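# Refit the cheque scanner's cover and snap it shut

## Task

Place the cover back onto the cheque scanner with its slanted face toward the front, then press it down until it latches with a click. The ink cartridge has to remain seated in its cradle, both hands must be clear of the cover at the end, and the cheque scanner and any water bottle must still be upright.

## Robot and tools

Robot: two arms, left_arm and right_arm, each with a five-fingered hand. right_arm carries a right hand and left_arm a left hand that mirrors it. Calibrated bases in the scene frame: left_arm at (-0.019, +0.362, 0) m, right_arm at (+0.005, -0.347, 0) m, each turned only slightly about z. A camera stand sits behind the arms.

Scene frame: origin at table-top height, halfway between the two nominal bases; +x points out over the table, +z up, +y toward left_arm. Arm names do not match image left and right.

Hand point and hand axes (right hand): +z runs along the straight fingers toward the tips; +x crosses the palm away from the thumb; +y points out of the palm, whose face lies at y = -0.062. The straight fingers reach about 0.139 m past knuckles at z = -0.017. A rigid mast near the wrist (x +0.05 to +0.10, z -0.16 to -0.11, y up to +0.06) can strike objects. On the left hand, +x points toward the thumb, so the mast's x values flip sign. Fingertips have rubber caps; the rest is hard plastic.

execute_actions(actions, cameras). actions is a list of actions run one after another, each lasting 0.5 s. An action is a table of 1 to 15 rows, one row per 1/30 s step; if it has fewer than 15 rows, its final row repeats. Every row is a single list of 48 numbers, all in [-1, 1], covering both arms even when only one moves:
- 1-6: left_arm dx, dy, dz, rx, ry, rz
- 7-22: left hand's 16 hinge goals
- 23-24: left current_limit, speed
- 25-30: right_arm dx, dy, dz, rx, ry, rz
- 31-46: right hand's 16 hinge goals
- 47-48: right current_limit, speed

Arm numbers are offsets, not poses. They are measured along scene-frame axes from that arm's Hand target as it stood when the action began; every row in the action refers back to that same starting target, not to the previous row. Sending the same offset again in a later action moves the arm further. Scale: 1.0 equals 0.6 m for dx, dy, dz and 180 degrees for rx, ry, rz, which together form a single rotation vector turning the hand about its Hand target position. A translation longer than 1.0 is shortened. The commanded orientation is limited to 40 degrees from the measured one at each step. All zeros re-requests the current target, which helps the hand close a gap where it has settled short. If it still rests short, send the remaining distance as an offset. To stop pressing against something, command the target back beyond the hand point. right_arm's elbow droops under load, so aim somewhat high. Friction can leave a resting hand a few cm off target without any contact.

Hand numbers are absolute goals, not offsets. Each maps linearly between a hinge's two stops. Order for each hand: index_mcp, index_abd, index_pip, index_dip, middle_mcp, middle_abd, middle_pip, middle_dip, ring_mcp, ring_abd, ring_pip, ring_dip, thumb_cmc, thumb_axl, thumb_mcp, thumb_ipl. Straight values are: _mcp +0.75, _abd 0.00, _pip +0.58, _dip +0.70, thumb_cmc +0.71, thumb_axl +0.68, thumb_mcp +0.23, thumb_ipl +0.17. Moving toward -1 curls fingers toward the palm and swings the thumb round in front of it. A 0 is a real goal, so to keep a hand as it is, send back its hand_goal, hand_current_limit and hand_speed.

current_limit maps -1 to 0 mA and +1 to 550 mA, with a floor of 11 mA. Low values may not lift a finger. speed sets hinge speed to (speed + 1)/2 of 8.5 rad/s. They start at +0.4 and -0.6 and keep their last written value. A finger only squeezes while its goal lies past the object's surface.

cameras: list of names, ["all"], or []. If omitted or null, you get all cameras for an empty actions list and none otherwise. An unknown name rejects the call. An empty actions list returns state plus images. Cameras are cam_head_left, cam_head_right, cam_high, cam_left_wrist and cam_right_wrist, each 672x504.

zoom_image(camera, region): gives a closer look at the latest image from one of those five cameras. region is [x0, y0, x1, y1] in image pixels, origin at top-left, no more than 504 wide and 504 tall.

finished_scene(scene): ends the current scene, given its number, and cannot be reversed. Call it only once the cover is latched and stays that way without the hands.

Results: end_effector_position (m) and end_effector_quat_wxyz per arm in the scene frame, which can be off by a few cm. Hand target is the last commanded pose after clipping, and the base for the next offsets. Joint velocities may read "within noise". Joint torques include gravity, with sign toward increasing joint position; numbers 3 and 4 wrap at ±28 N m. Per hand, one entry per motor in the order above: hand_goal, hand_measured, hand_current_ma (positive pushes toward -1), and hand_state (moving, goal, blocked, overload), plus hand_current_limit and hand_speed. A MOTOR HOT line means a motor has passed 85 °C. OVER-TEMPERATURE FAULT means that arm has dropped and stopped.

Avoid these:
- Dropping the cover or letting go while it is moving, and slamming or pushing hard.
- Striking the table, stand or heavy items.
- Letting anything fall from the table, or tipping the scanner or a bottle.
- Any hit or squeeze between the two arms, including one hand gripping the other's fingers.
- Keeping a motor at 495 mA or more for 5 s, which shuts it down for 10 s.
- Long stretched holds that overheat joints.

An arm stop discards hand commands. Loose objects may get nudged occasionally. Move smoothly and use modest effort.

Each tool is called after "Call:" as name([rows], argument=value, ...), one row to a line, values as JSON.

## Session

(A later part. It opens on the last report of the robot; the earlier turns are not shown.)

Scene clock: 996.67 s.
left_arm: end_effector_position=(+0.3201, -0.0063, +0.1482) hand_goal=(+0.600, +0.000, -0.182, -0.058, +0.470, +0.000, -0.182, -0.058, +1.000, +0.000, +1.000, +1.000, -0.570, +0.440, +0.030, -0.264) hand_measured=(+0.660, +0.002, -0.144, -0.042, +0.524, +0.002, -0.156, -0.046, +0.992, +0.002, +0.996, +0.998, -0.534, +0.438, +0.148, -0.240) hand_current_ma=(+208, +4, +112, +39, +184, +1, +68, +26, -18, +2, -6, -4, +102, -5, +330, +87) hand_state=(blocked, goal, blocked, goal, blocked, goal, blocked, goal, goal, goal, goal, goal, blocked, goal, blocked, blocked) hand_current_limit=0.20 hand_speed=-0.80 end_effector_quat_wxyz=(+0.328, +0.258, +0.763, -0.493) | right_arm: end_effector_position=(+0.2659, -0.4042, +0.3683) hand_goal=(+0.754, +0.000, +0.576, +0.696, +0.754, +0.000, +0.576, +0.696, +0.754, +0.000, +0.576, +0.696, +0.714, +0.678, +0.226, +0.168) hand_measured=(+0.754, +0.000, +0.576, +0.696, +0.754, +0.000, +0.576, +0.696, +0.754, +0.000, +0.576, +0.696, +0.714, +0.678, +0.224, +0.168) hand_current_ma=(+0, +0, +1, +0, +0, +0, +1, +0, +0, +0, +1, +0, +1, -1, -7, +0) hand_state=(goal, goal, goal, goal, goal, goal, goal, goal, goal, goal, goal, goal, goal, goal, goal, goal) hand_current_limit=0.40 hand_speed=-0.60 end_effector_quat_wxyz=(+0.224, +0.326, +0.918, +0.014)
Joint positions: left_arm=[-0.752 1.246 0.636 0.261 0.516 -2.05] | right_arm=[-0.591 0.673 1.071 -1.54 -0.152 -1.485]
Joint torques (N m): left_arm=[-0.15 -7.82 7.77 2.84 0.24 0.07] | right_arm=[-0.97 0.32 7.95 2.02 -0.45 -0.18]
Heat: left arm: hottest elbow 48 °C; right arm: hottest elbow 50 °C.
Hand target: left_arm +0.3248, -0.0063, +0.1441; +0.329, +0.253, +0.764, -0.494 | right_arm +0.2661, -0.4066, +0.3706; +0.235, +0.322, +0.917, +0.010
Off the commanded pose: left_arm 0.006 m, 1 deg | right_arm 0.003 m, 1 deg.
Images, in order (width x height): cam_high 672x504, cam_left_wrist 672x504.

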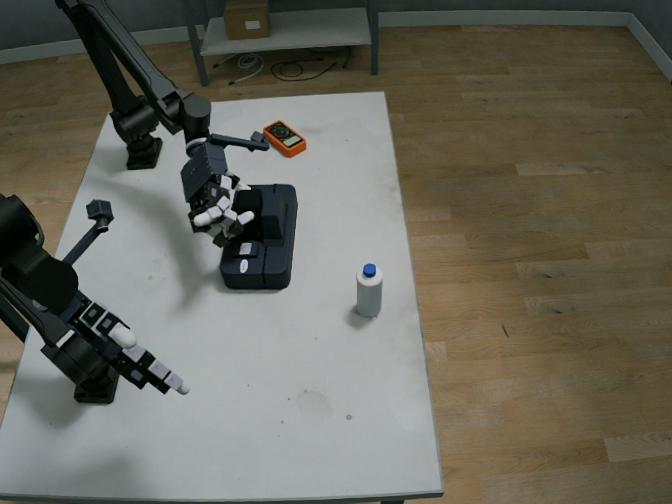

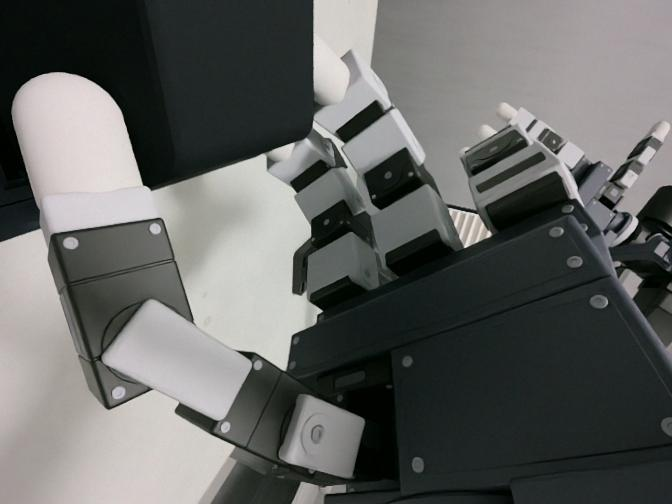

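Call:
execute_actions([
  [[-0.001,0.002,-0.018,0,0,0,0.60,0,-0.1825,-0.058,0.47,0,-0.1825,-0.058,1,0,1,1,-0.571,0.44,0.03,-0.265,0.2,-0.8,0,0,0,0,0,0,0.754,0,0.576,0.696,0.754,0,0.576,0.696,0.754,0,0.576,0.696,0.714,0.678,0.226,0.168,0.4,-0.6]],
], cameras=["cam_high","cam_left_wrist"])

Call:
zoom_image(camera="cam_high", region=[225, 170, 285, 250])

Call:
zoom_image(camera="cam_high", region=[230, 220, 270, 250])

Scene clock: 1001.73 s.
left_arm: end_effector_position=(+0.3205, -0.0067, +0.1436) hand_goal=(+0.600, +0.000, -0.182, -0.058, +0.470, +0.000, -0.182, -0.058, +1.000, +0.000, +1.000, +1.000, -0.570, +0.440, +0.030, -0.264) hand_measured=(+0.658, +0.002, -0.144, -0.044, +0.524, +0.000, -0.150, -0.042, +0.992, +0.002, +0.996, +0.998, -0.548, +0.436, +0.148, -0.240) hand_current_ma=(+196, +4, +108, +32, +184, -1, +89, +37, -18, +2, -6, -4, +54, -11, +330, +87) hand_state=(blocked, goal, blocked, goal, blocked, goal, blocked, goal, goal, goal, goal, goal, blocked, goal, blocked, blocked) hand_current_limit=0.20 hand_speed=-0.80 end_effector_quat_wxyz=(+0.332, +0.258, +0.759, -0.496) | right_arm: end_effector_position=(+0.2659, -0.4042, +0.3683) hand_goal=(+0.754, +0.000, +0.576, +0.696, +0.754, +0.000, +0.576, +0.696, +0.754, +0.000, +0.576, +0.696, +0.714, +0.678, +0.226, +0.168) hand_measured=(+0.754, +0.000, +0.576, +0.696, +0.754, +0.000, +0.576, +0.696, +0.754, +0.000, +0.576, +0.696, +0.714, +0.678, +0.224, +0.168) hand_current_ma=(+0, +0, +1, +0, +0, +0, +1, +0, +0, +0, +1, +0, +1, -1, -7, +0) hand_state=(goal, goal, goal, goal, goal, goal, goal, goal, goal, goal, goal, goal, goal, goal, goal, goal) hand_current_limit=0.40 hand_speed=-0.60 end_effector_quat_wxyz=(+0.224, +0.326, +0.918, +0.014)
Joint positions: left_arm=[-0.751 1.258 0.621 0.301 0.518 -2.052] | right_arm=[-0.591 0.673 1.071 -1.54 -0.152 -1.485]
Joint torques (N m): left_arm=[0.5 -7.36 7.49 2.66 0.21 0.06] | right_arm=[-1.08 0.5 7.95 2 -0.45 -0.18]
Heat: left arm: hottest elbow 48 °C; right arm: hottest elbow 50 °C.
Hand target: left_arm +0.3243, -0.0051, +0.1334; +0.329, +0.253, +0.764, -0.494 | right_arm +0.2661, -0.4066, +0.3706; +0.235, +0.322, +0.917, +0.010
Off the commanded pose: left_arm 0.011 m, 1 deg | right_arm 0.003 m, 1 deg.
Images, in order (width x height): cam_high 672x504, cam_left_wrist 672x504.

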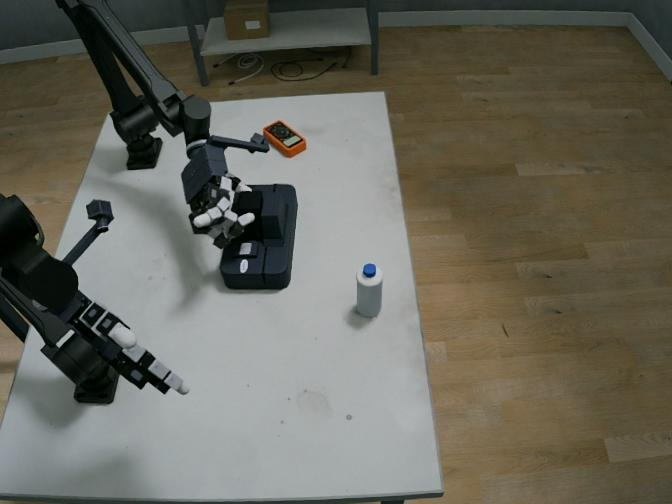

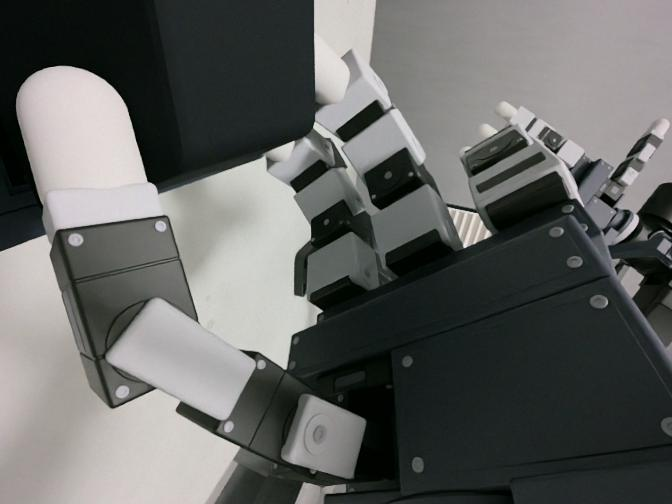

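Scaled by 6.300 from the camera's 672x504 image, which has a finer 960x720 frame.

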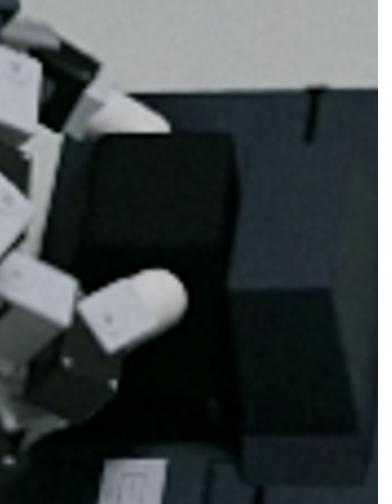

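Scaled by 12.600 from the camera's 672x504 image, which has a finer 960x720 frame.

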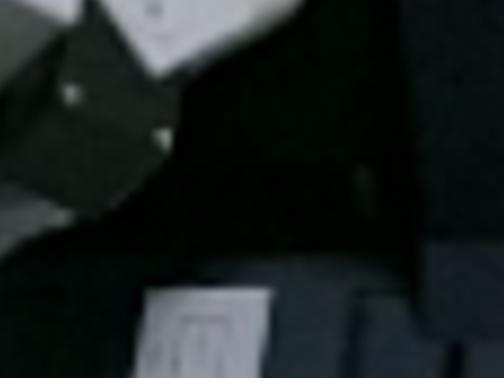

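Call:
execute_actions([
  [[-0.010,-0.010,0.02,0,0,0,0.60,0,-0.1825,-0.058,0.47,0,-0.1825,-0.058,1,0,1,1,-0.571,0.44,0.03,-0.265,0.2,-0.8,0,0,0,0,0,0,0.754,0,0.576,0.696,0.754,0,0.576,0.696,0.754,0,0.576,0.696,0.714,0.678,0.226,0.168,0.4,-0.6]],
  [[-0.005,-0.004,0.01,0,0,0,0.60,0,-0.1825,-0.058,0.47,0,-0.1825,-0.058,1,0,1,1,-0.571,0.44,0.03,-0.265,0.2,-0.8,0,0,0,0,0,0,0.754,0,0.576,0.696,0.754,0,0.576,0.696,0.754,0,0.576,0.696,0.714,0.678,0.226,0.168,0.4,-0.6]],
], cameras=["cam_high","cam_left_wrist"])

Call:
zoom_image(camera="cam_high", region=[225, 170, 285, 250])

Call:
zoom_image(camera="cam_high", region=[230, 220, 270, 250])

Call:
zoom_image(camera="cam_left_wrist", region=[0, 0, 400, 300])

Scene clock: 1029.67 s.
left_arm: end_effector_position=(+0.3148, -0.0074, +0.1405) hand_goal=(+0.600, +0.000, -0.182, -0.058, +0.470, +0.000, -0.182, -0.058, +1.000, +0.000, +1.000, +1.000, -0.570, +0.440, +0.030, -0.264) hand_measured=(+0.642, +0.002, -0.144, -0.044, +0.524, -0.004, -0.148, -0.042, +0.992, +0.002, +0.996, +0.998, -0.564, +0.432, +0.148, -0.238) hand_current_ma=(+134, +4, +108, +32, +184, -4, +93, +37, -18, +2, -6, -4, +12, -20, +330, +95) hand_state=(blocked, goal, blocked, goal, blocked, goal, blocked, goal, goal, goal, goal, goal, goal, goal, blocked, blocked) hand_current_limit=0.20 hand_speed=-0.80 end_effector_quat_wxyz=(+0.328, +0.256, +0.767, -0.489) | right_arm: end_effector_position=(+0.2659, -0.4042, +0.3683) hand_goal=(+0.754, +0.000, +0.576, +0.696, +0.754, +0.000, +0.576, +0.696, +0.754, +0.000, +0.576, +0.696, +0.714, +0.678, +0.226, +0.168) hand_measured=(+0.754, +0.000, +0.576, +0.696, +0.754, +0.000, +0.576, +0.696, +0.754, +0.000, +0.576, +0.696, +0.714, +0.678, +0.224, +0.168) hand_current_ma=(+0, +0, +1, +0, +0, +0, +1, +0, +0, +0, +1, +0, +1, -1, -7, +0) hand_state=(goal, goal, goal, goal, goal, goal, goal, goal, goal, goal, goal, goal, goal, goal, goal, goal) hand_current_limit=0.40 hand_speed=-0.60 end_effector_quat_wxyz=(+0.224, +0.326, +0.918, +0.014)
Joint positions: left_arm=[-0.771 1.252 0.621 0.276 0.489 -2.055] | right_arm=[-0.591 0.673 1.071 -1.54 -0.152 -1.485]
Joint torques (N m): left_arm=[-1.49 -10.4 9.33 1.14 0.06 -0.01] | right_arm=[-0.97 0.38 7.94 2 -0.44 -0.19]
Heat: left arm: hottest elbow 47 °C; right arm: hottest elbow 50 °C.
Hand target: left_arm +0.3153, -0.0135, +0.1514; +0.329, +0.253, +0.764, -0.494 | right_arm +0.2661, -0.4066, +0.3706; +0.235, +0.322, +0.917, +0.010
Off the commanded pose: left_arm 0.013 m, 1 deg | right_arm 0.003 m, 1 deg.
Images, in order (width x height): cam_high 672x504, cam_left_wrist 672x504.

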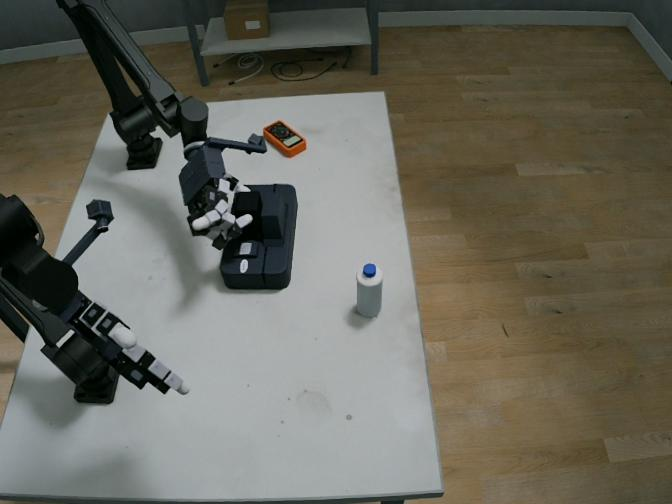

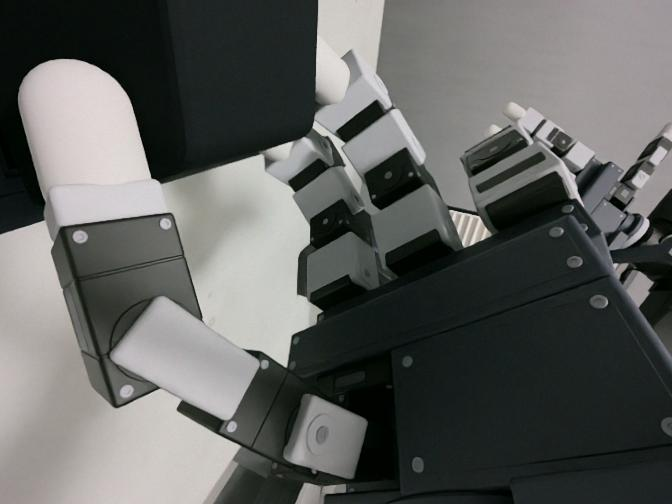

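Scaled by 6.300 from the camera's 672x504 image, which has a finer 960x720 frame.

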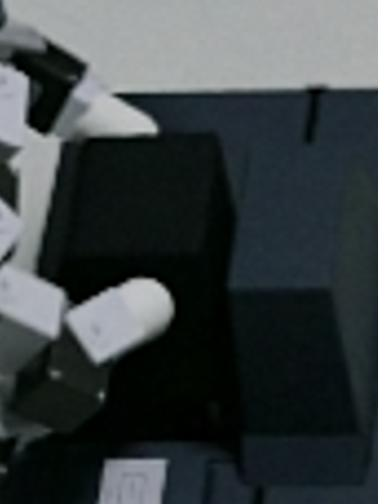

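Scaled by 12.600 from the camera's 672x504 image, which has a finer 960x720 frame.

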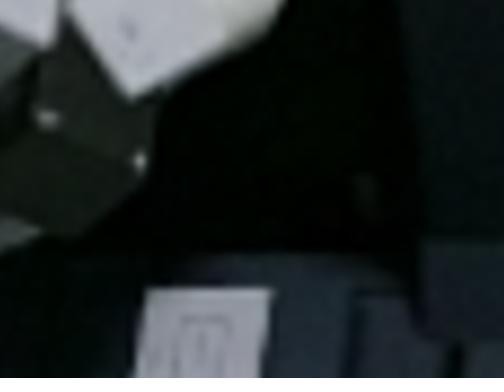

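Scaled by 1.260 from the camera's 672x504 image, which has a finer 960x720 frame.

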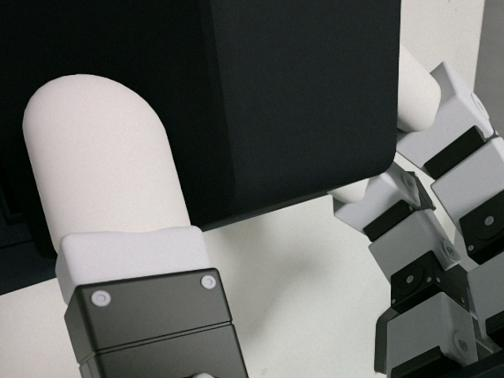

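Call:
execute_actions([
  [[0.002,-0.012,0.015,0,0,0,0.60,0,-0.1825,-0.058,0.47,0,-0.1825,-0.058,1,0,1,1,-0.571,0.44,0.03,-0.265,0.2,-0.8,0,0,0,0,0,0,0.754,0,0.576,0.696,0.754,0,0.576,0.696,0.754,0,0.576,0.696,0.714,0.678,0.226,0.168,0.4,-0.6]],
], cameras=["cam_high","cam_left_wrist"])

Call:
zoom_image(camera="cam_high", region=[225, 170, 285, 250])

Call:
zoom_image(camera="cam_high", region=[230, 220, 270, 250])

Scene clock: 1036.00 s.
left_arm: end_effector_position=(+0.3130, -0.0090, +0.1402) hand_goal=(+0.600, +0.000, -0.182, -0.058, +0.470, +0.000, -0.182, -0.058, +1.000, +0.000, +1.000, +1.000, -0.570, +0.440, +0.030, -0.264) hand_measured=(+0.642, +0.002, -0.144, -0.044, +0.524, -0.004, -0.148, -0.042, +0.992, +0.002, +0.996, +0.998, -0.564, +0.432, +0.148, -0.238) hand_current_ma=(+131, +4, +108, +32, +184, -4, +94, +37, -18, +2, -6, -4, +12, -20, +330, +98) hand_state=(blocked, goal, blocked, goal, blocked, goal, blocked, goal, goal, goal, goal, goal, goal, goal, blocked, blocked) hand_current_limit=0.20 hand_speed=-0.80 end_effector_quat_wxyz=(+0.323, +0.256, +0.772, -0.483) | right_arm: end_effector_position=(+0.2659, -0.4042, +0.3683) hand_goal=(+0.754, +0.000, +0.576, +0.696, +0.754, +0.000, +0.576, +0.696, +0.754, +0.000, +0.576, +0.696, +0.714, +0.678, +0.226, +0.168) hand_measured=(+0.754, +0.000, +0.576, +0.696, +0.754, +0.000, +0.576, +0.696, +0.754, +0.000, +0.576, +0.696, +0.714, +0.678, +0.224, +0.168) hand_current_ma=(+0, +0, +1, +0, +0, +0, +1, +0, +0, +0, +1, +0, +1, -1, -7, +0) hand_state=(goal, goal, goal, goal, goal, goal, goal, goal, goal, goal, goal, goal, goal, goal, goal, goal) hand_current_limit=0.40 hand_speed=-0.60 end_effector_quat_wxyz=(+0.224, +0.326, +0.918, +0.014)
Joint positions: left_arm=[-0.78 1.251 0.633 0.245 0.476 -2.055] | right_arm=[-0.591 0.673 1.071 -1.54 -0.152 -1.485]
Joint torques (N m): left_arm=[-1.44 -9.58 10.45 1.66 0.11 -0.04] | right_arm=[-0.97 0.44 7.97 2.02 -0.44 -0.18]
Heat: left arm: hottest elbow 47 °C; right arm: hottest elbow 50 °C.
Hand target: left_arm +0.3165, -0.0208, +0.1604; +0.329, +0.253, +0.764, -0.494 | right_arm +0.2661, -0.4066, +0.3706; +0.235, +0.322, +0.917, +0.010
Off the commanded pose: left_arm 0.024 m, 2 deg | right_arm 0.003 m, 1 deg.
Images, in order (width x height): cam_high 672x504, cam_left_wrist 672x504.

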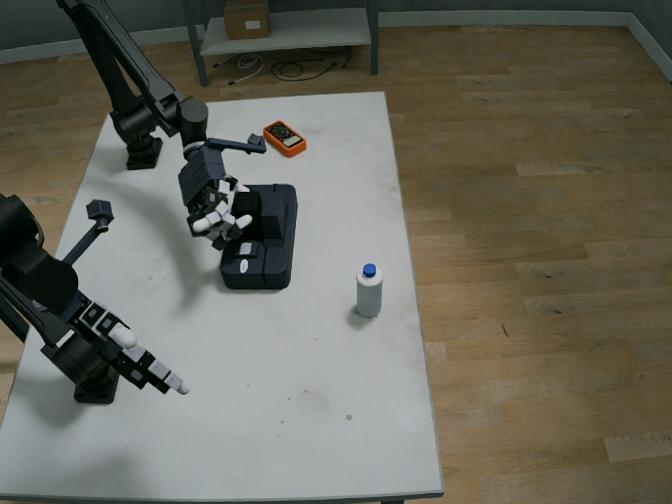

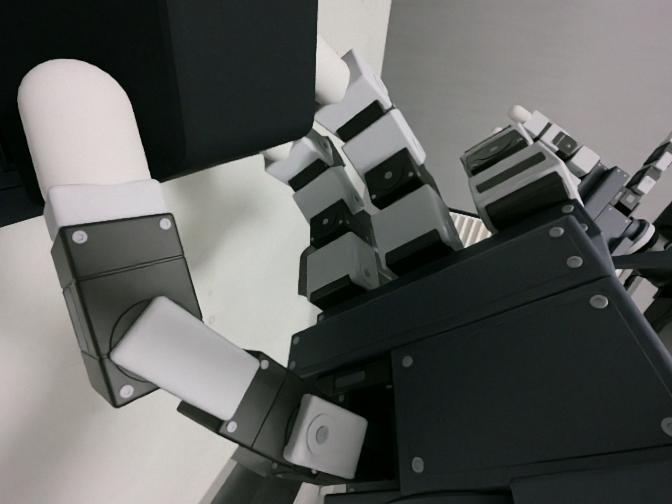

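Scaled by 6.300 from the camera's 672x504 image, which has a finer 960x720 frame.

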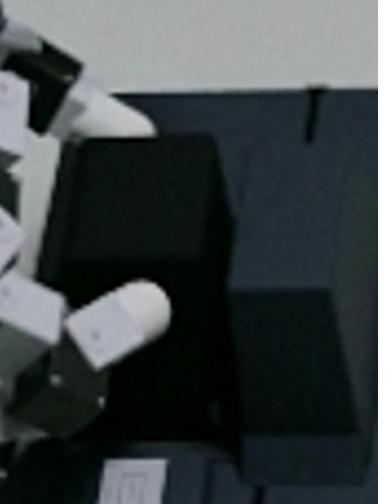

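Scaled by 12.600 from the camera's 672x504 image, which has a finer 960x720 frame.

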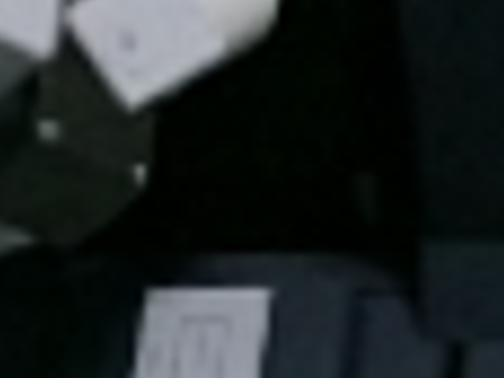

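Call:
execute_actions([
  [[0.0,-0.002,-0.045,0,0,0,0.60,0,-0.1825,-0.058,0.47,0,-0.1825,-0.058,1,0,1,1,-0.571,0.44,0.03,-0.265,0.2,-0.8,0,0,0,0,0,0,0.754,0,0.576,0.696,0.754,0,0.576,0.696,0.754,0,0.576,0.696,0.714,0.678,0.226,0.168,0.4,-0.6]],
], cameras=["cam_high","cam_left_wrist"])

Call:
zoom_image(camera="cam_high", region=[225, 170, 285, 250])

Call:
zoom_image(camera="cam_high", region=[230, 220, 270, 250])

Scene clock: 1040.73 s.
left_arm: end_effector_position=(+0.3175, -0.0176, +0.1396) hand_goal=(+0.600, +0.000, -0.182, -0.058, +0.470, +0.000, -0.182, -0.058, +1.000, +0.000, +1.000, +1.000, -0.570, +0.440, +0.030, -0.264) hand_measured=(+0.642, +0.002, -0.144, -0.044, +0.524, -0.002, -0.148, -0.042, +0.992, +0.002, +0.996, +0.998, -0.560, +0.432, +0.148, -0.238) hand_current_ma=(+131, +4, +108, +32, +184, -1, +94, +37, -18, +2, -6, -4, +21, -20, +330, +101) hand_state=(blocked, goal, blocked, goal, blocked, goal, blocked, goal, goal, goal, goal, goal, goal, goal, blocked, blocked) hand_current_limit=0.20 hand_speed=-0.80 end_effector_quat_wxyz=(+0.332, +0.253, +0.763, -0.492) | right_arm: end_effector_position=(+0.2659, -0.4042, +0.3683) hand_goal=(+0.754, +0.000, +0.576, +0.696, +0.754, +0.000, +0.576, +0.696, +0.754, +0.000, +0.576, +0.696, +0.714, +0.678, +0.226, +0.168) hand_measured=(+0.754, +0.000, +0.576, +0.696, +0.754, +0.000, +0.576, +0.696, +0.754, +0.000, +0.576, +0.696, +0.714, +0.678, +0.224, +0.168) hand_current_ma=(+0, +0, +1, +0, +0, +0, +1, +0, +0, +0, +1, +0, +1, -1, -7, +0) hand_state=(goal, goal, goal, goal, goal, goal, goal, goal, goal, goal, goal, goal, goal, goal, goal, goal) hand_current_limit=0.40 hand_speed=-0.60 end_effector_quat_wxyz=(+0.224, +0.326, +0.918, +0.014)
Joint positions: left_arm=[-0.785 1.282 0.633 0.312 0.473 -2.069] | right_arm=[-0.591 0.673 1.071 -1.54 -0.152 -1.485]
Joint torques (N m): left_arm=[-1.79 -7.88 7.57 2.77 0.04 0.14] | right_arm=[-0.97 0.38 7.95 2.02 -0.45 -0.18]
Heat: left arm: hottest elbow 47 °C; right arm: hottest elbow 50 °C.
Hand target: left_arm +0.3165, -0.0220, +0.1335; +0.329, +0.253, +0.764, -0.494 | right_arm +0.2661, -0.4066, +0.3706; +0.235, +0.322, +0.917, +0.010
Off the commanded pose: left_arm 0.008 m, 0 deg | right_arm 0.003 m, 1 deg.
Images, in order (width x height): cam_high 672x504, cam_left_wrist 672x504.

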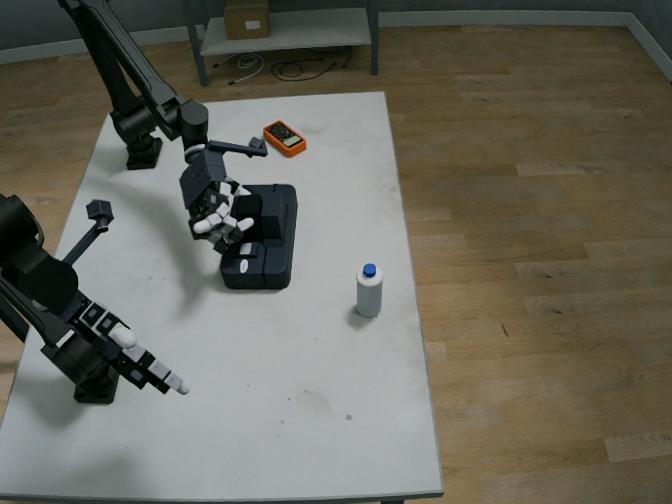

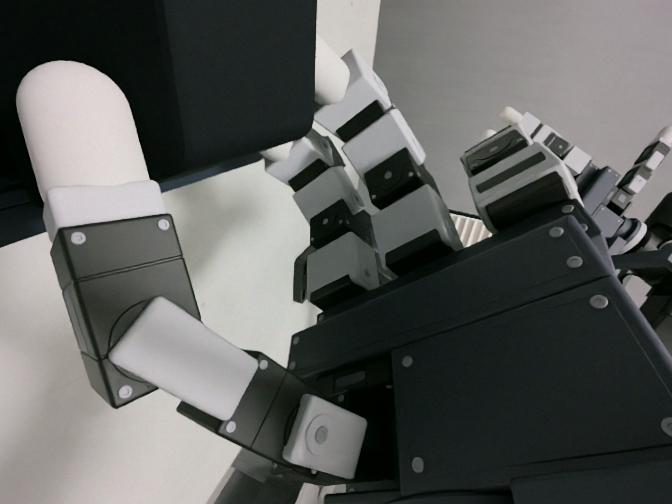

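Scaled by 6.300 from the camera's 672x504 image, which has a finer 960x720 frame.

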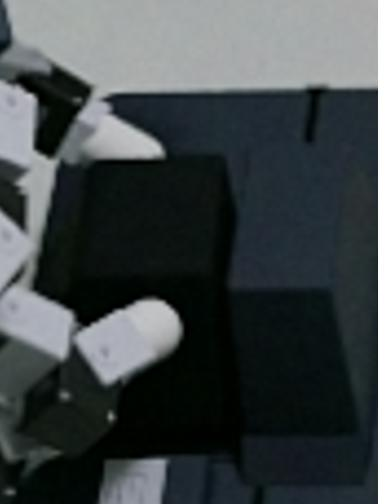

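Scaled by 12.600 from the camera's 672x504 image, which has a finer 960x720 frame.

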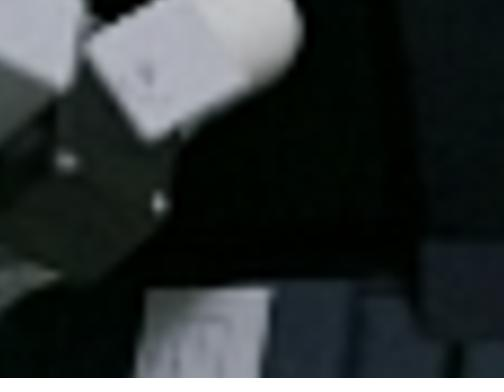

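Call:
execute_actions([
  [[-0.012,-0.004,0.02,0,0,0,0.60,0,-0.1825,-0.058,0.47,0,-0.1825,-0.058,1,0,1,1,-0.571,0.44,0.03,-0.265,0.2,-0.8,0,0,0,0,0,0,0.754,0,0.576,0.696,0.754,0,0.576,0.696,0.754,0,0.576,0.696,0.714,0.678,0.226,0.168,0.4,-0.6]],
  [[-0.006,-0.004,0.0,0,0,0,0.60,0,-0.1825,-0.058,0.47,0,-0.1825,-0.058,1,0,1,1,-0.571,0.44,0.03,-0.265,0.2,-0.8,0,0,0,0,0,0,0.754,0,0.576,0.696,0.754,0,0.576,0.696,0.754,0,0.576,0.696,0.714,0.678,0.226,0.168,0.4,-0.6]],
], cameras=["cam_high"])

Call:
zoom_image(camera="cam_high", region=[225, 170, 285, 250])

Call:
zoom_image(camera="cam_high", region=[230, 220, 270, 250])

Scene clock: 1047.90 s.
left_arm: end_effector_position=(+0.3086, -0.0236, +0.1388) hand_goal=(+0.600, +0.000, -0.182, -0.058, +0.470, +0.000, -0.182, -0.058, +1.000, +0.000, +1.000, +1.000, -0.570, +0.440, +0.030, -0.264) hand_measured=(+0.634, +0.002, -0.144, -0.044, +0.524, +0.000, -0.148, -0.042, +0.992, +0.002, +0.996, +0.998, -0.566, +0.432, +0.148, -0.236) hand_current_ma=(+100, +4, +108, +32, +184, -1, +96, +37, -18, +2, -6, -4, +7, -22, +330, +105) hand_state=(blocked, goal, blocked, goal, blocked, goal, blocked, goal, goal, goal, goal, goal, goal, goal, blocked, blocked) hand_current_limit=0.20 hand_speed=-0.80 end_effector_quat_wxyz=(+0.330, +0.257, +0.766, -0.489) | right_arm: end_effector_position=(+0.2659, -0.4042, +0.3683) hand_goal=(+0.754, +0.000, +0.576, +0.696, +0.754, +0.000, +0.576, +0.696, +0.754, +0.000, +0.576, +0.696, +0.714, +0.678, +0.226, +0.168) hand_measured=(+0.754, +0.000, +0.576, +0.696, +0.754, +0.000, +0.576, +0.696, +0.754, +0.000, +0.576, +0.696, +0.714, +0.678, +0.224, +0.168) hand_current_ma=(+0, +0, +1, +0, +0, +0, +1, +0, +0, +0, +1, +0, +1, -1, -7, +0) hand_state=(goal, goal, goal, goal, goal, goal, goal, goal, goal, goal, goal, goal, goal, goal, goal, goal) hand_current_limit=0.40 hand_speed=-0.60 end_effector_quat_wxyz=(+0.224, +0.326, +0.918, +0.014)
Joint positions: left_arm=[-0.817 1.278 0.633 0.301 0.444 -2.071] | right_arm=[-0.591 0.673 1.071 -1.54 -0.152 -1.485]
Joint torques (N m): left_arm=[-1.85 -11.4 8.14 1.65 0.09 -0.09] | right_arm=[-1.03 0.44 7.95 2 -0.44 -0.18]
Heat: left arm: hottest elbow 47 °C; right arm: hottest elbow 50 °C.
Hand target: left_arm +0.3057, -0.0268, +0.1455; +0.329, +0.253, +0.764, -0.494 | right_arm +0.2661, -0.4066, +0.3706; +0.235, +0.322, +0.917, +0.010
Off the commanded pose: left_arm 0.008 m, 1 deg | right_arm 0.003 m, 1 deg.
Images, in order (width x height): cam_high 672x504.

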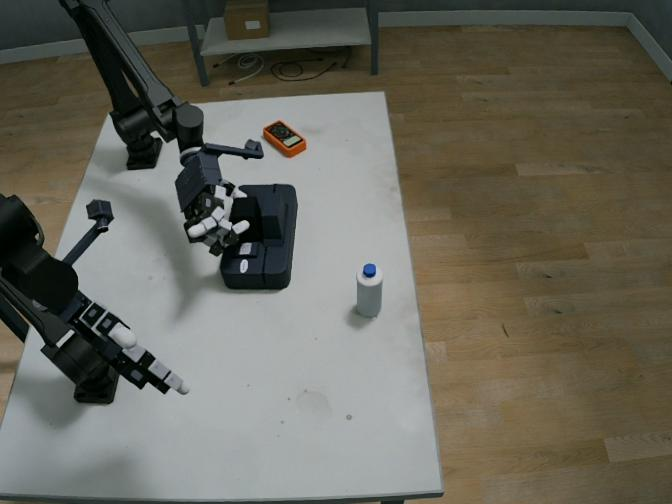

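Scaled by 6.300 from the camera's 672x504 image, which has a finer 960x720 frame.

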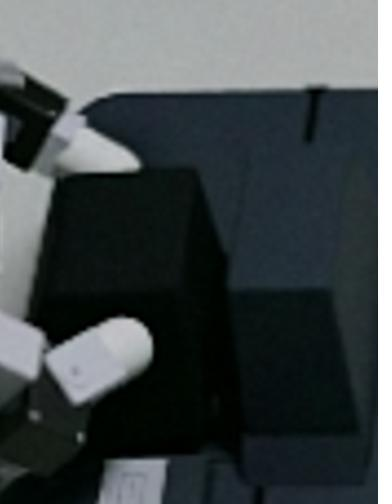

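Scaled by 12.600 from the camera's 672x504 image, which has a finer 960x720 frame.

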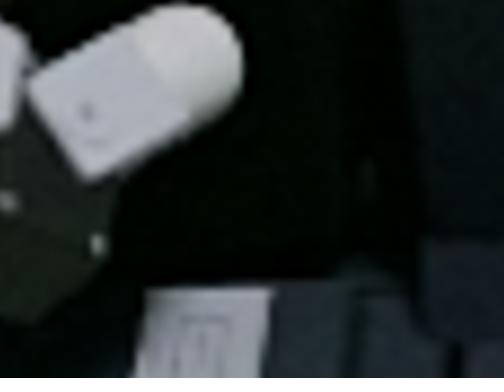

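Call:
execute_actions([
  [[0.006,0.020,0.008,0,0,0,0.60,0,-0.1825,-0.058,0.47,0,-0.1825,-0.058,1,0,1,1,-0.571,0.44,0.03,-0.265,0.2,-0.8,0,0,0,0,0,0,0.754,0,0.576,0.696,0.754,0,0.576,0.696,0.754,0,0.576,0.696,0.714,0.678,0.226,0.168,0.4,-0.6]],
], cameras=["cam_high","cam_left_wrist"])

Call:
zoom_image(camera="cam_high", region=[225, 170, 285, 250])

Call:
zoom_image(camera="cam_left_wrist", region=[0, 0, 400, 300])

Scene clock: 1069.47 s.
left_arm: end_effector_position=(+0.3079, -0.0170, +0.1436) hand_goal=(+0.600, +0.000, -0.182, -0.058, +0.470, +0.000, -0.182, -0.058, +1.000, +0.000, +1.000, +1.000, -0.570, +0.440, +0.030, -0.264) hand_measured=(+0.634, +0.002, -0.144, -0.044, +0.524, +0.000, -0.148, -0.042, +0.992, +0.002, +0.996, +0.998, -0.562, +0.432, +0.148, -0.236) hand_current_ma=(+100, +4, +108, +32, +184, +1, +96, +37, -18, +2, -6, -4, +18, -22, +330, +105) hand_state=(blocked, goal, blocked, goal, blocked, goal, blocked, goal, goal, goal, goal, goal, goal, goal, blocked, blocked) hand_current_limit=0.20 hand_speed=-0.80 end_effector_quat_wxyz=(+0.325, +0.256, +0.767, -0.491) | right_arm: end_effector_position=(+0.2659, -0.4042, +0.3683) hand_goal=(+0.754, +0.000, +0.576, +0.696, +0.754, +0.000, +0.576, +0.696, +0.754, +0.000, +0.576, +0.696, +0.714, +0.678, +0.226, +0.168) hand_measured=(+0.754, +0.000, +0.576, +0.696, +0.754, +0.000, +0.576, +0.696, +0.754, +0.000, +0.576, +0.696, +0.714, +0.678, +0.224, +0.168) hand_current_ma=(+0, +0, +1, +0, +0, +0, +1, +0, +0, +0, +1, +0, +1, -1, -7, +0) hand_state=(goal, goal, goal, goal, goal, goal, goal, goal, goal, goal, goal, goal, goal, goal, goal, goal) hand_current_limit=0.40 hand_speed=-0.60 end_effector_quat_wxyz=(+0.224, +0.326, +0.918, +0.014)
Joint positions: left_arm=[-0.8 1.253 0.632 0.271 0.469 -2.072] | right_arm=[-0.591 0.673 1.071 -1.54 -0.152 -1.485]
Joint torques (N m): left_arm=[-0.15 -10.99 7.92 2 0.33 0.14] | right_arm=[-0.97 0.44 7.94 2.03 -0.44 -0.18]
Heat: left arm: hottest elbow 47 °C; right arm: hottest elbow 50 °C.
Hand target: left_arm +0.3092, -0.0147, +0.1501; +0.329, +0.253, +0.764, -0.494 | right_arm +0.2661, -0.4066, +0.3706; +0.235, +0.322, +0.917, +0.010
Off the commanded pose: left_arm 0.007 m, 1 deg | right_arm 0.003 m, 1 deg.
Images, in order (width x height): cam_high 672x504, cam_left_wrist 672x504.

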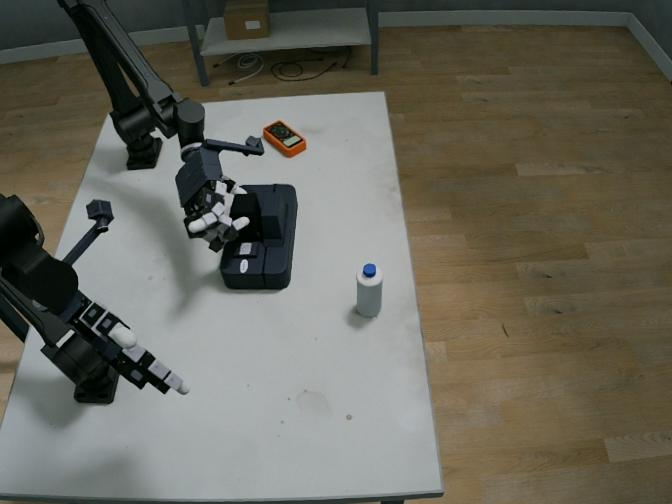

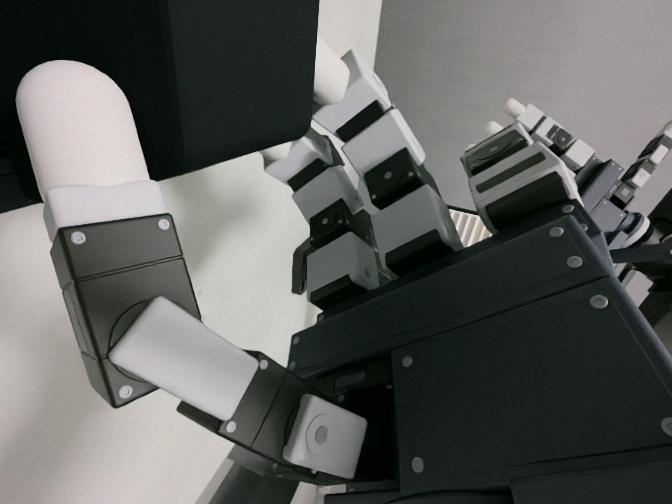

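Scaled by 6.300 from the camera's 672x504 image, which has a finer 960x720 frame.

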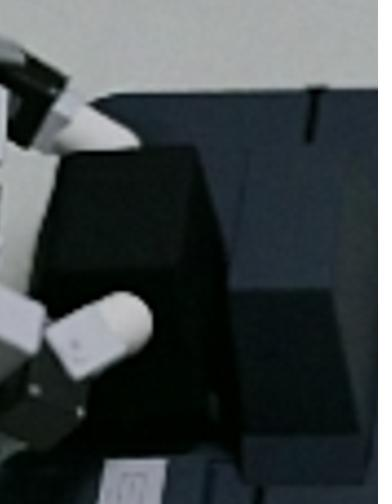

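Scaled by 1.260 from the camera's 672x504 image, which has a finer 960x720 frame.

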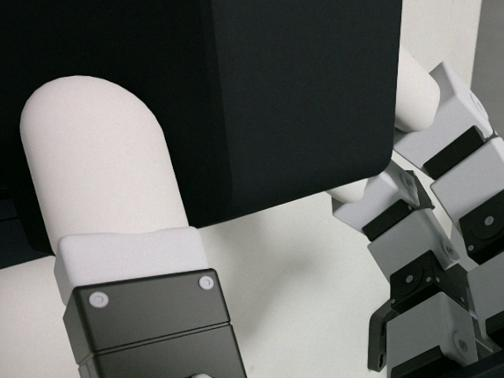

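Call:
execute_actions([
  [[0.006,0.001,-0.010,0,0,0,0.60,0,-0.1825,-0.058,0.47,0,-0.1825,-0.058,1,0,1,1,-0.571,0.44,0.03,-0.265,0.2,-0.8,0,0,0,0,0,0,0.754,0,0.576,0.696,0.754,0,0.576,0.696,0.754,0,0.576,0.696,0.714,0.678,0.226,0.168,0.4,-0.6]],
  [[0.000,0.001,-0.015,0,0,0,0.60,0,-0.1825,-0.058,0.47,0,-0.1825,-0.058,1,0,1,1,-0.571,0.44,0.03,-0.265,0.2,-0.8,0,0,0,0,0,0,0.754,0,0.576,0.696,0.754,0,0.576,0.696,0.754,0,0.576,0.696,0.714,0.678,0.226,0.168,0.4,-0.6]],
], cameras=["cam_high","cam_left_wrist"])

Call:
zoom_image(camera="cam_high", region=[225, 170, 285, 250])

Call:
zoom_image(camera="cam_left_wrist", region=[0, 0, 400, 300])

Scene clock: 1077.23 s.
left_arm: end_effector_position=(+0.3084, -0.0146, +0.1420) hand_goal=(+0.600, +0.000, -0.182, -0.058, +0.470, +0.000, -0.182, -0.058, +1.000, +0.000, +1.000, +1.000, -0.570, +0.440, +0.030, -0.264) hand_measured=(+0.634, +0.002, -0.144, -0.044, +0.524, +0.000, -0.148, -0.042, +0.992, +0.002, +0.996, +0.998, -0.562, +0.432, +0.148, -0.236) hand_current_ma=(+100, +4, +108, +32, +184, +1, +96, +37, -18, +2, -6, -4, +18, -22, +330, +105) hand_state=(blocked, goal, blocked, goal, blocked, goal, blocked, goal, goal, goal, goal, goal, goal, goal, blocked, blocked) hand_current_limit=0.20 hand_speed=-0.80 end_effector_quat_wxyz=(+0.329, +0.256, +0.762, -0.496) | right_arm: end_effector_position=(+0.2659, -0.4042, +0.3683) hand_goal=(+0.754, +0.000, +0.576, +0.696, +0.754, +0.000, +0.576, +0.696, +0.754, +0.000, +0.576, +0.696, +0.714, +0.678, +0.226, +0.168) hand_measured=(+0.754, +0.000, +0.576, +0.696, +0.754, +0.000, +0.576, +0.696, +0.754, +0.000, +0.576, +0.696, +0.714, +0.678, +0.224, +0.168) hand_current_ma=(+0, +0, +1, +0, +0, +0, +1, +0, +0, +0, +1, +0, +1, -1, -7, +0) hand_state=(goal, goal, goal, goal, goal, goal, goal, goal, goal, goal, goal, goal, goal, goal, goal, goal) hand_current_limit=0.40 hand_speed=-0.60 end_effector_quat_wxyz=(+0.224, +0.326, +0.918, +0.014)
Joint positions: left_arm=[-0.792 1.253 0.616 0.302 0.478 -2.072] | right_arm=[-0.591 0.673 1.071 -1.54 -0.152 -1.485]
Joint torques (N m): left_arm=[0.5 -7.65 7.42 2.93 0.22 0.15] | right_arm=[-1.03 0.32 7.97 2.03 -0.44 -0.18]
Heat: left arm: hottest elbow 47 °C; right arm: hottest elbow 50 °C.
Hand target: left_arm +0.3129, -0.0135, +0.1351; +0.329, +0.253, +0.764, -0.494 | right_arm +0.2661, -0.4066, +0.3706; +0.235, +0.322, +0.917, +0.010
Off the commanded pose: left_arm 0.008 m, 1 deg | right_arm 0.003 m, 1 deg.
Images, in order (width x height): cam_high 672x504, cam_left_wrist 672x504.

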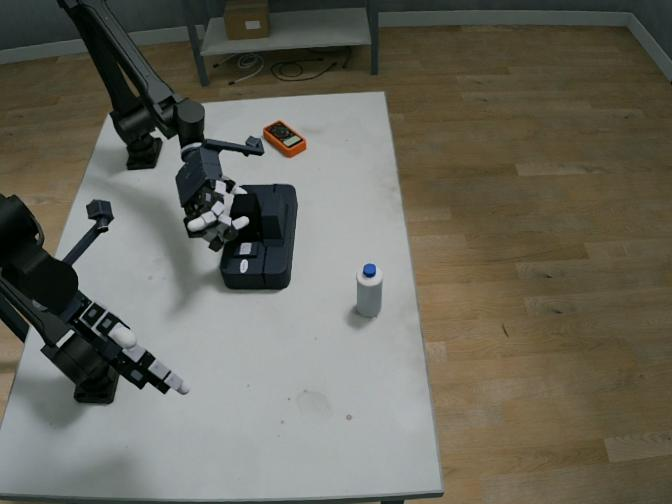

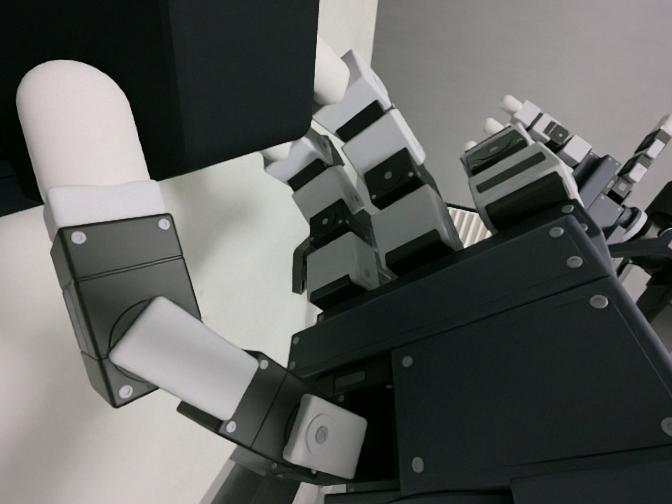

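Scaled by 6.300 from the camera's 672x504 image, which has a finer 960x720 frame.

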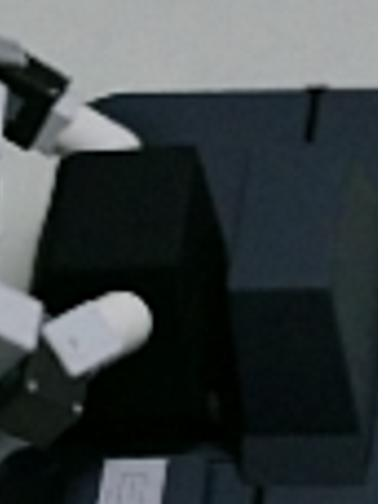

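Scaled by 1.260 from the camera's 672x504 image, which has a finer 960x720 frame.

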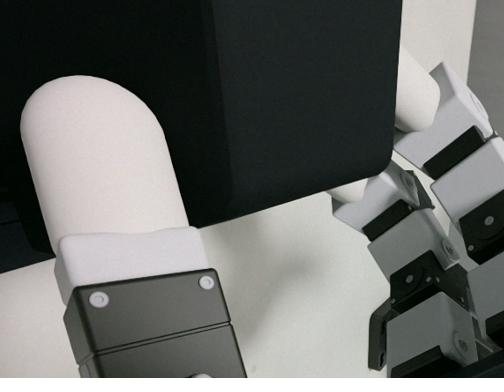

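Call:
execute_actions([
  [[0.003,0.0,-0.015,0,0,0,0.60,0,-0.1825,-0.058,0.47,0,-0.1825,-0.058,1,0,1,1,-0.571,0.44,0.03,-0.265,0.2,-0.8,0,0,0,0,0,0,0.754,0,0.576,0.696,0.754,0,0.576,0.696,0.754,0,0.576,0.696,0.714,0.678,0.226,0.168,0.4,-0.6]],
], cameras=["cam_high","cam_left_wrist"])

Call:
zoom_image(camera="cam_high", region=[225, 170, 285, 250])

Call:
zoom_image(camera="cam_left_wrist", region=[0, 0, 400, 300])

Scene clock: 1080.40 s.
left_arm: end_effector_position=(+0.3115, -0.0159, +0.1389) hand_goal=(+0.600, +0.000, -0.182, -0.058, +0.470, +0.000, -0.182, -0.058, +1.000, +0.000, +1.000, +1.000, -0.570, +0.440, +0.030, -0.264) hand_measured=(+0.634, +0.002, -0.144, -0.044, +0.524, +0.000, -0.148, -0.042, +0.992, +0.002, +0.996, +0.998, -0.568, +0.430, +0.148, -0.236) hand_current_ma=(+100, +4, +108, +32, +184, +1, +98, +37, -18, +2, -6, -4, +4, -25, +330, +105) hand_state=(blocked, goal, blocked, goal, blocked, goal, blocked, goal, goal, goal, goal, goal, goal, goal, blocked, blocked) hand_current_limit=0.20 hand_speed=-0.80 end_effector_quat_wxyz=(+0.334, +0.257, +0.758, -0.498) | right_arm: end_effector_position=(+0.2659, -0.4042, +0.3683) hand_goal=(+0.754, +0.000, +0.576, +0.696, +0.754, +0.000, +0.576, +0.696, +0.754, +0.000, +0.576, +0.696, +0.714, +0.678, +0.226, +0.168) hand_measured=(+0.754, +0.000, +0.576, +0.696, +0.754, +0.000, +0.576, +0.696, +0.754, +0.000, +0.576, +0.696, +0.714, +0.678, +0.224, +0.168) hand_current_ma=(+0, +0, +1, +0, +0, +0, +1, +0, +0, +0, +1, +0, +1, -1, -7, +0) hand_state=(goal, goal, goal, goal, goal, goal, goal, goal, goal, goal, goal, goal, goal, goal, goal, goal) hand_current_limit=0.40 hand_speed=-0.60 end_effector_quat_wxyz=(+0.224, +0.326, +0.918, +0.014)
Joint positions: left_arm=[-0.788 1.27 0.61 0.337 0.483 -2.071] | right_arm=[-0.591 0.673 1.071 -1.54 -0.152 -1.485]
Joint torques (N m): left_arm=[0.56 -7.65 7.16 2.65 0.21 0.16] | right_arm=[-0.97 0.38 7.94 2 -0.44 -0.18]
Heat: left arm: hottest elbow 47 °C; right arm: hottest elbow 50 °C.
Hand target: left_arm +0.3147, -0.0134, +0.1260; +0.329, +0.253, +0.764, -0.494 | right_arm +0.2661, -0.4066, +0.3706; +0.235, +0.322, +0.917, +0.010
Off the commanded pose: left_arm 0.013 m, 1 deg | right_arm 0.003 m, 1 deg.
Images, in order (width x height): cam_high 672x504, cam_left_wrist 672x504.

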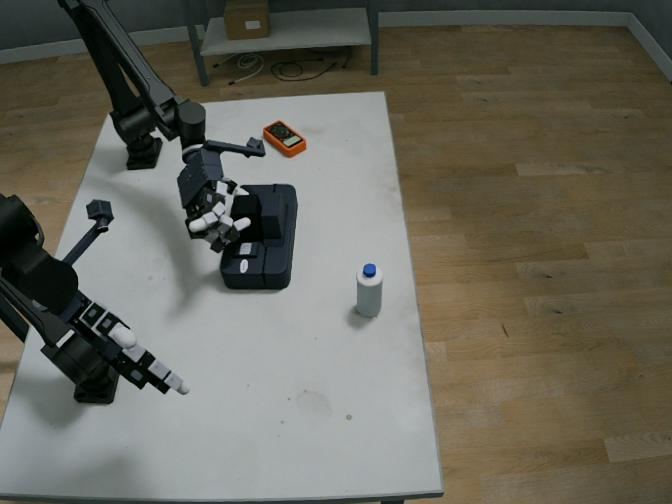

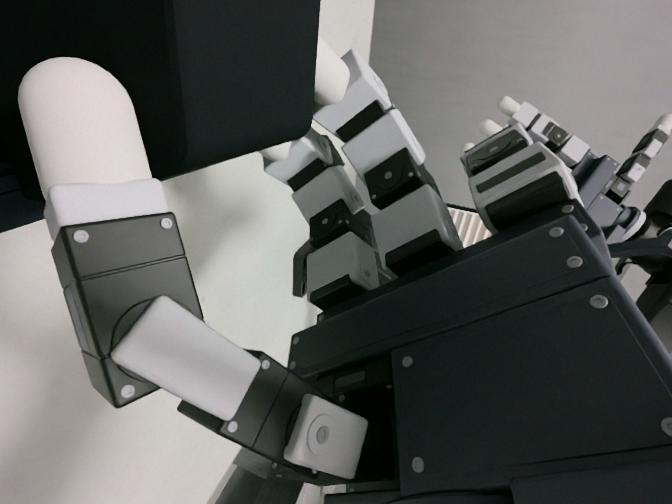

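Scaled by 6.300 from the camera's 672x504 image, which has a finer 960x720 frame.

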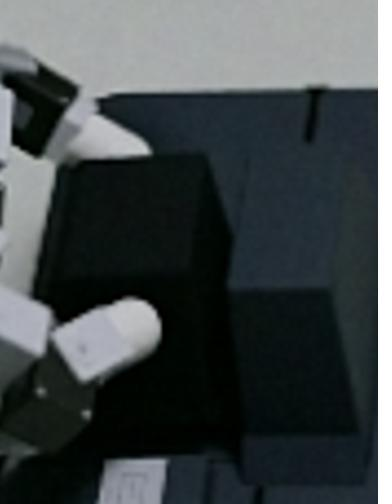

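Scaled by 1.260 from the camera's 672x504 image, which has a finer 960x720 frame.

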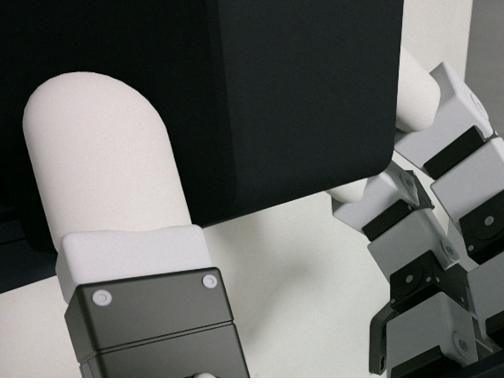

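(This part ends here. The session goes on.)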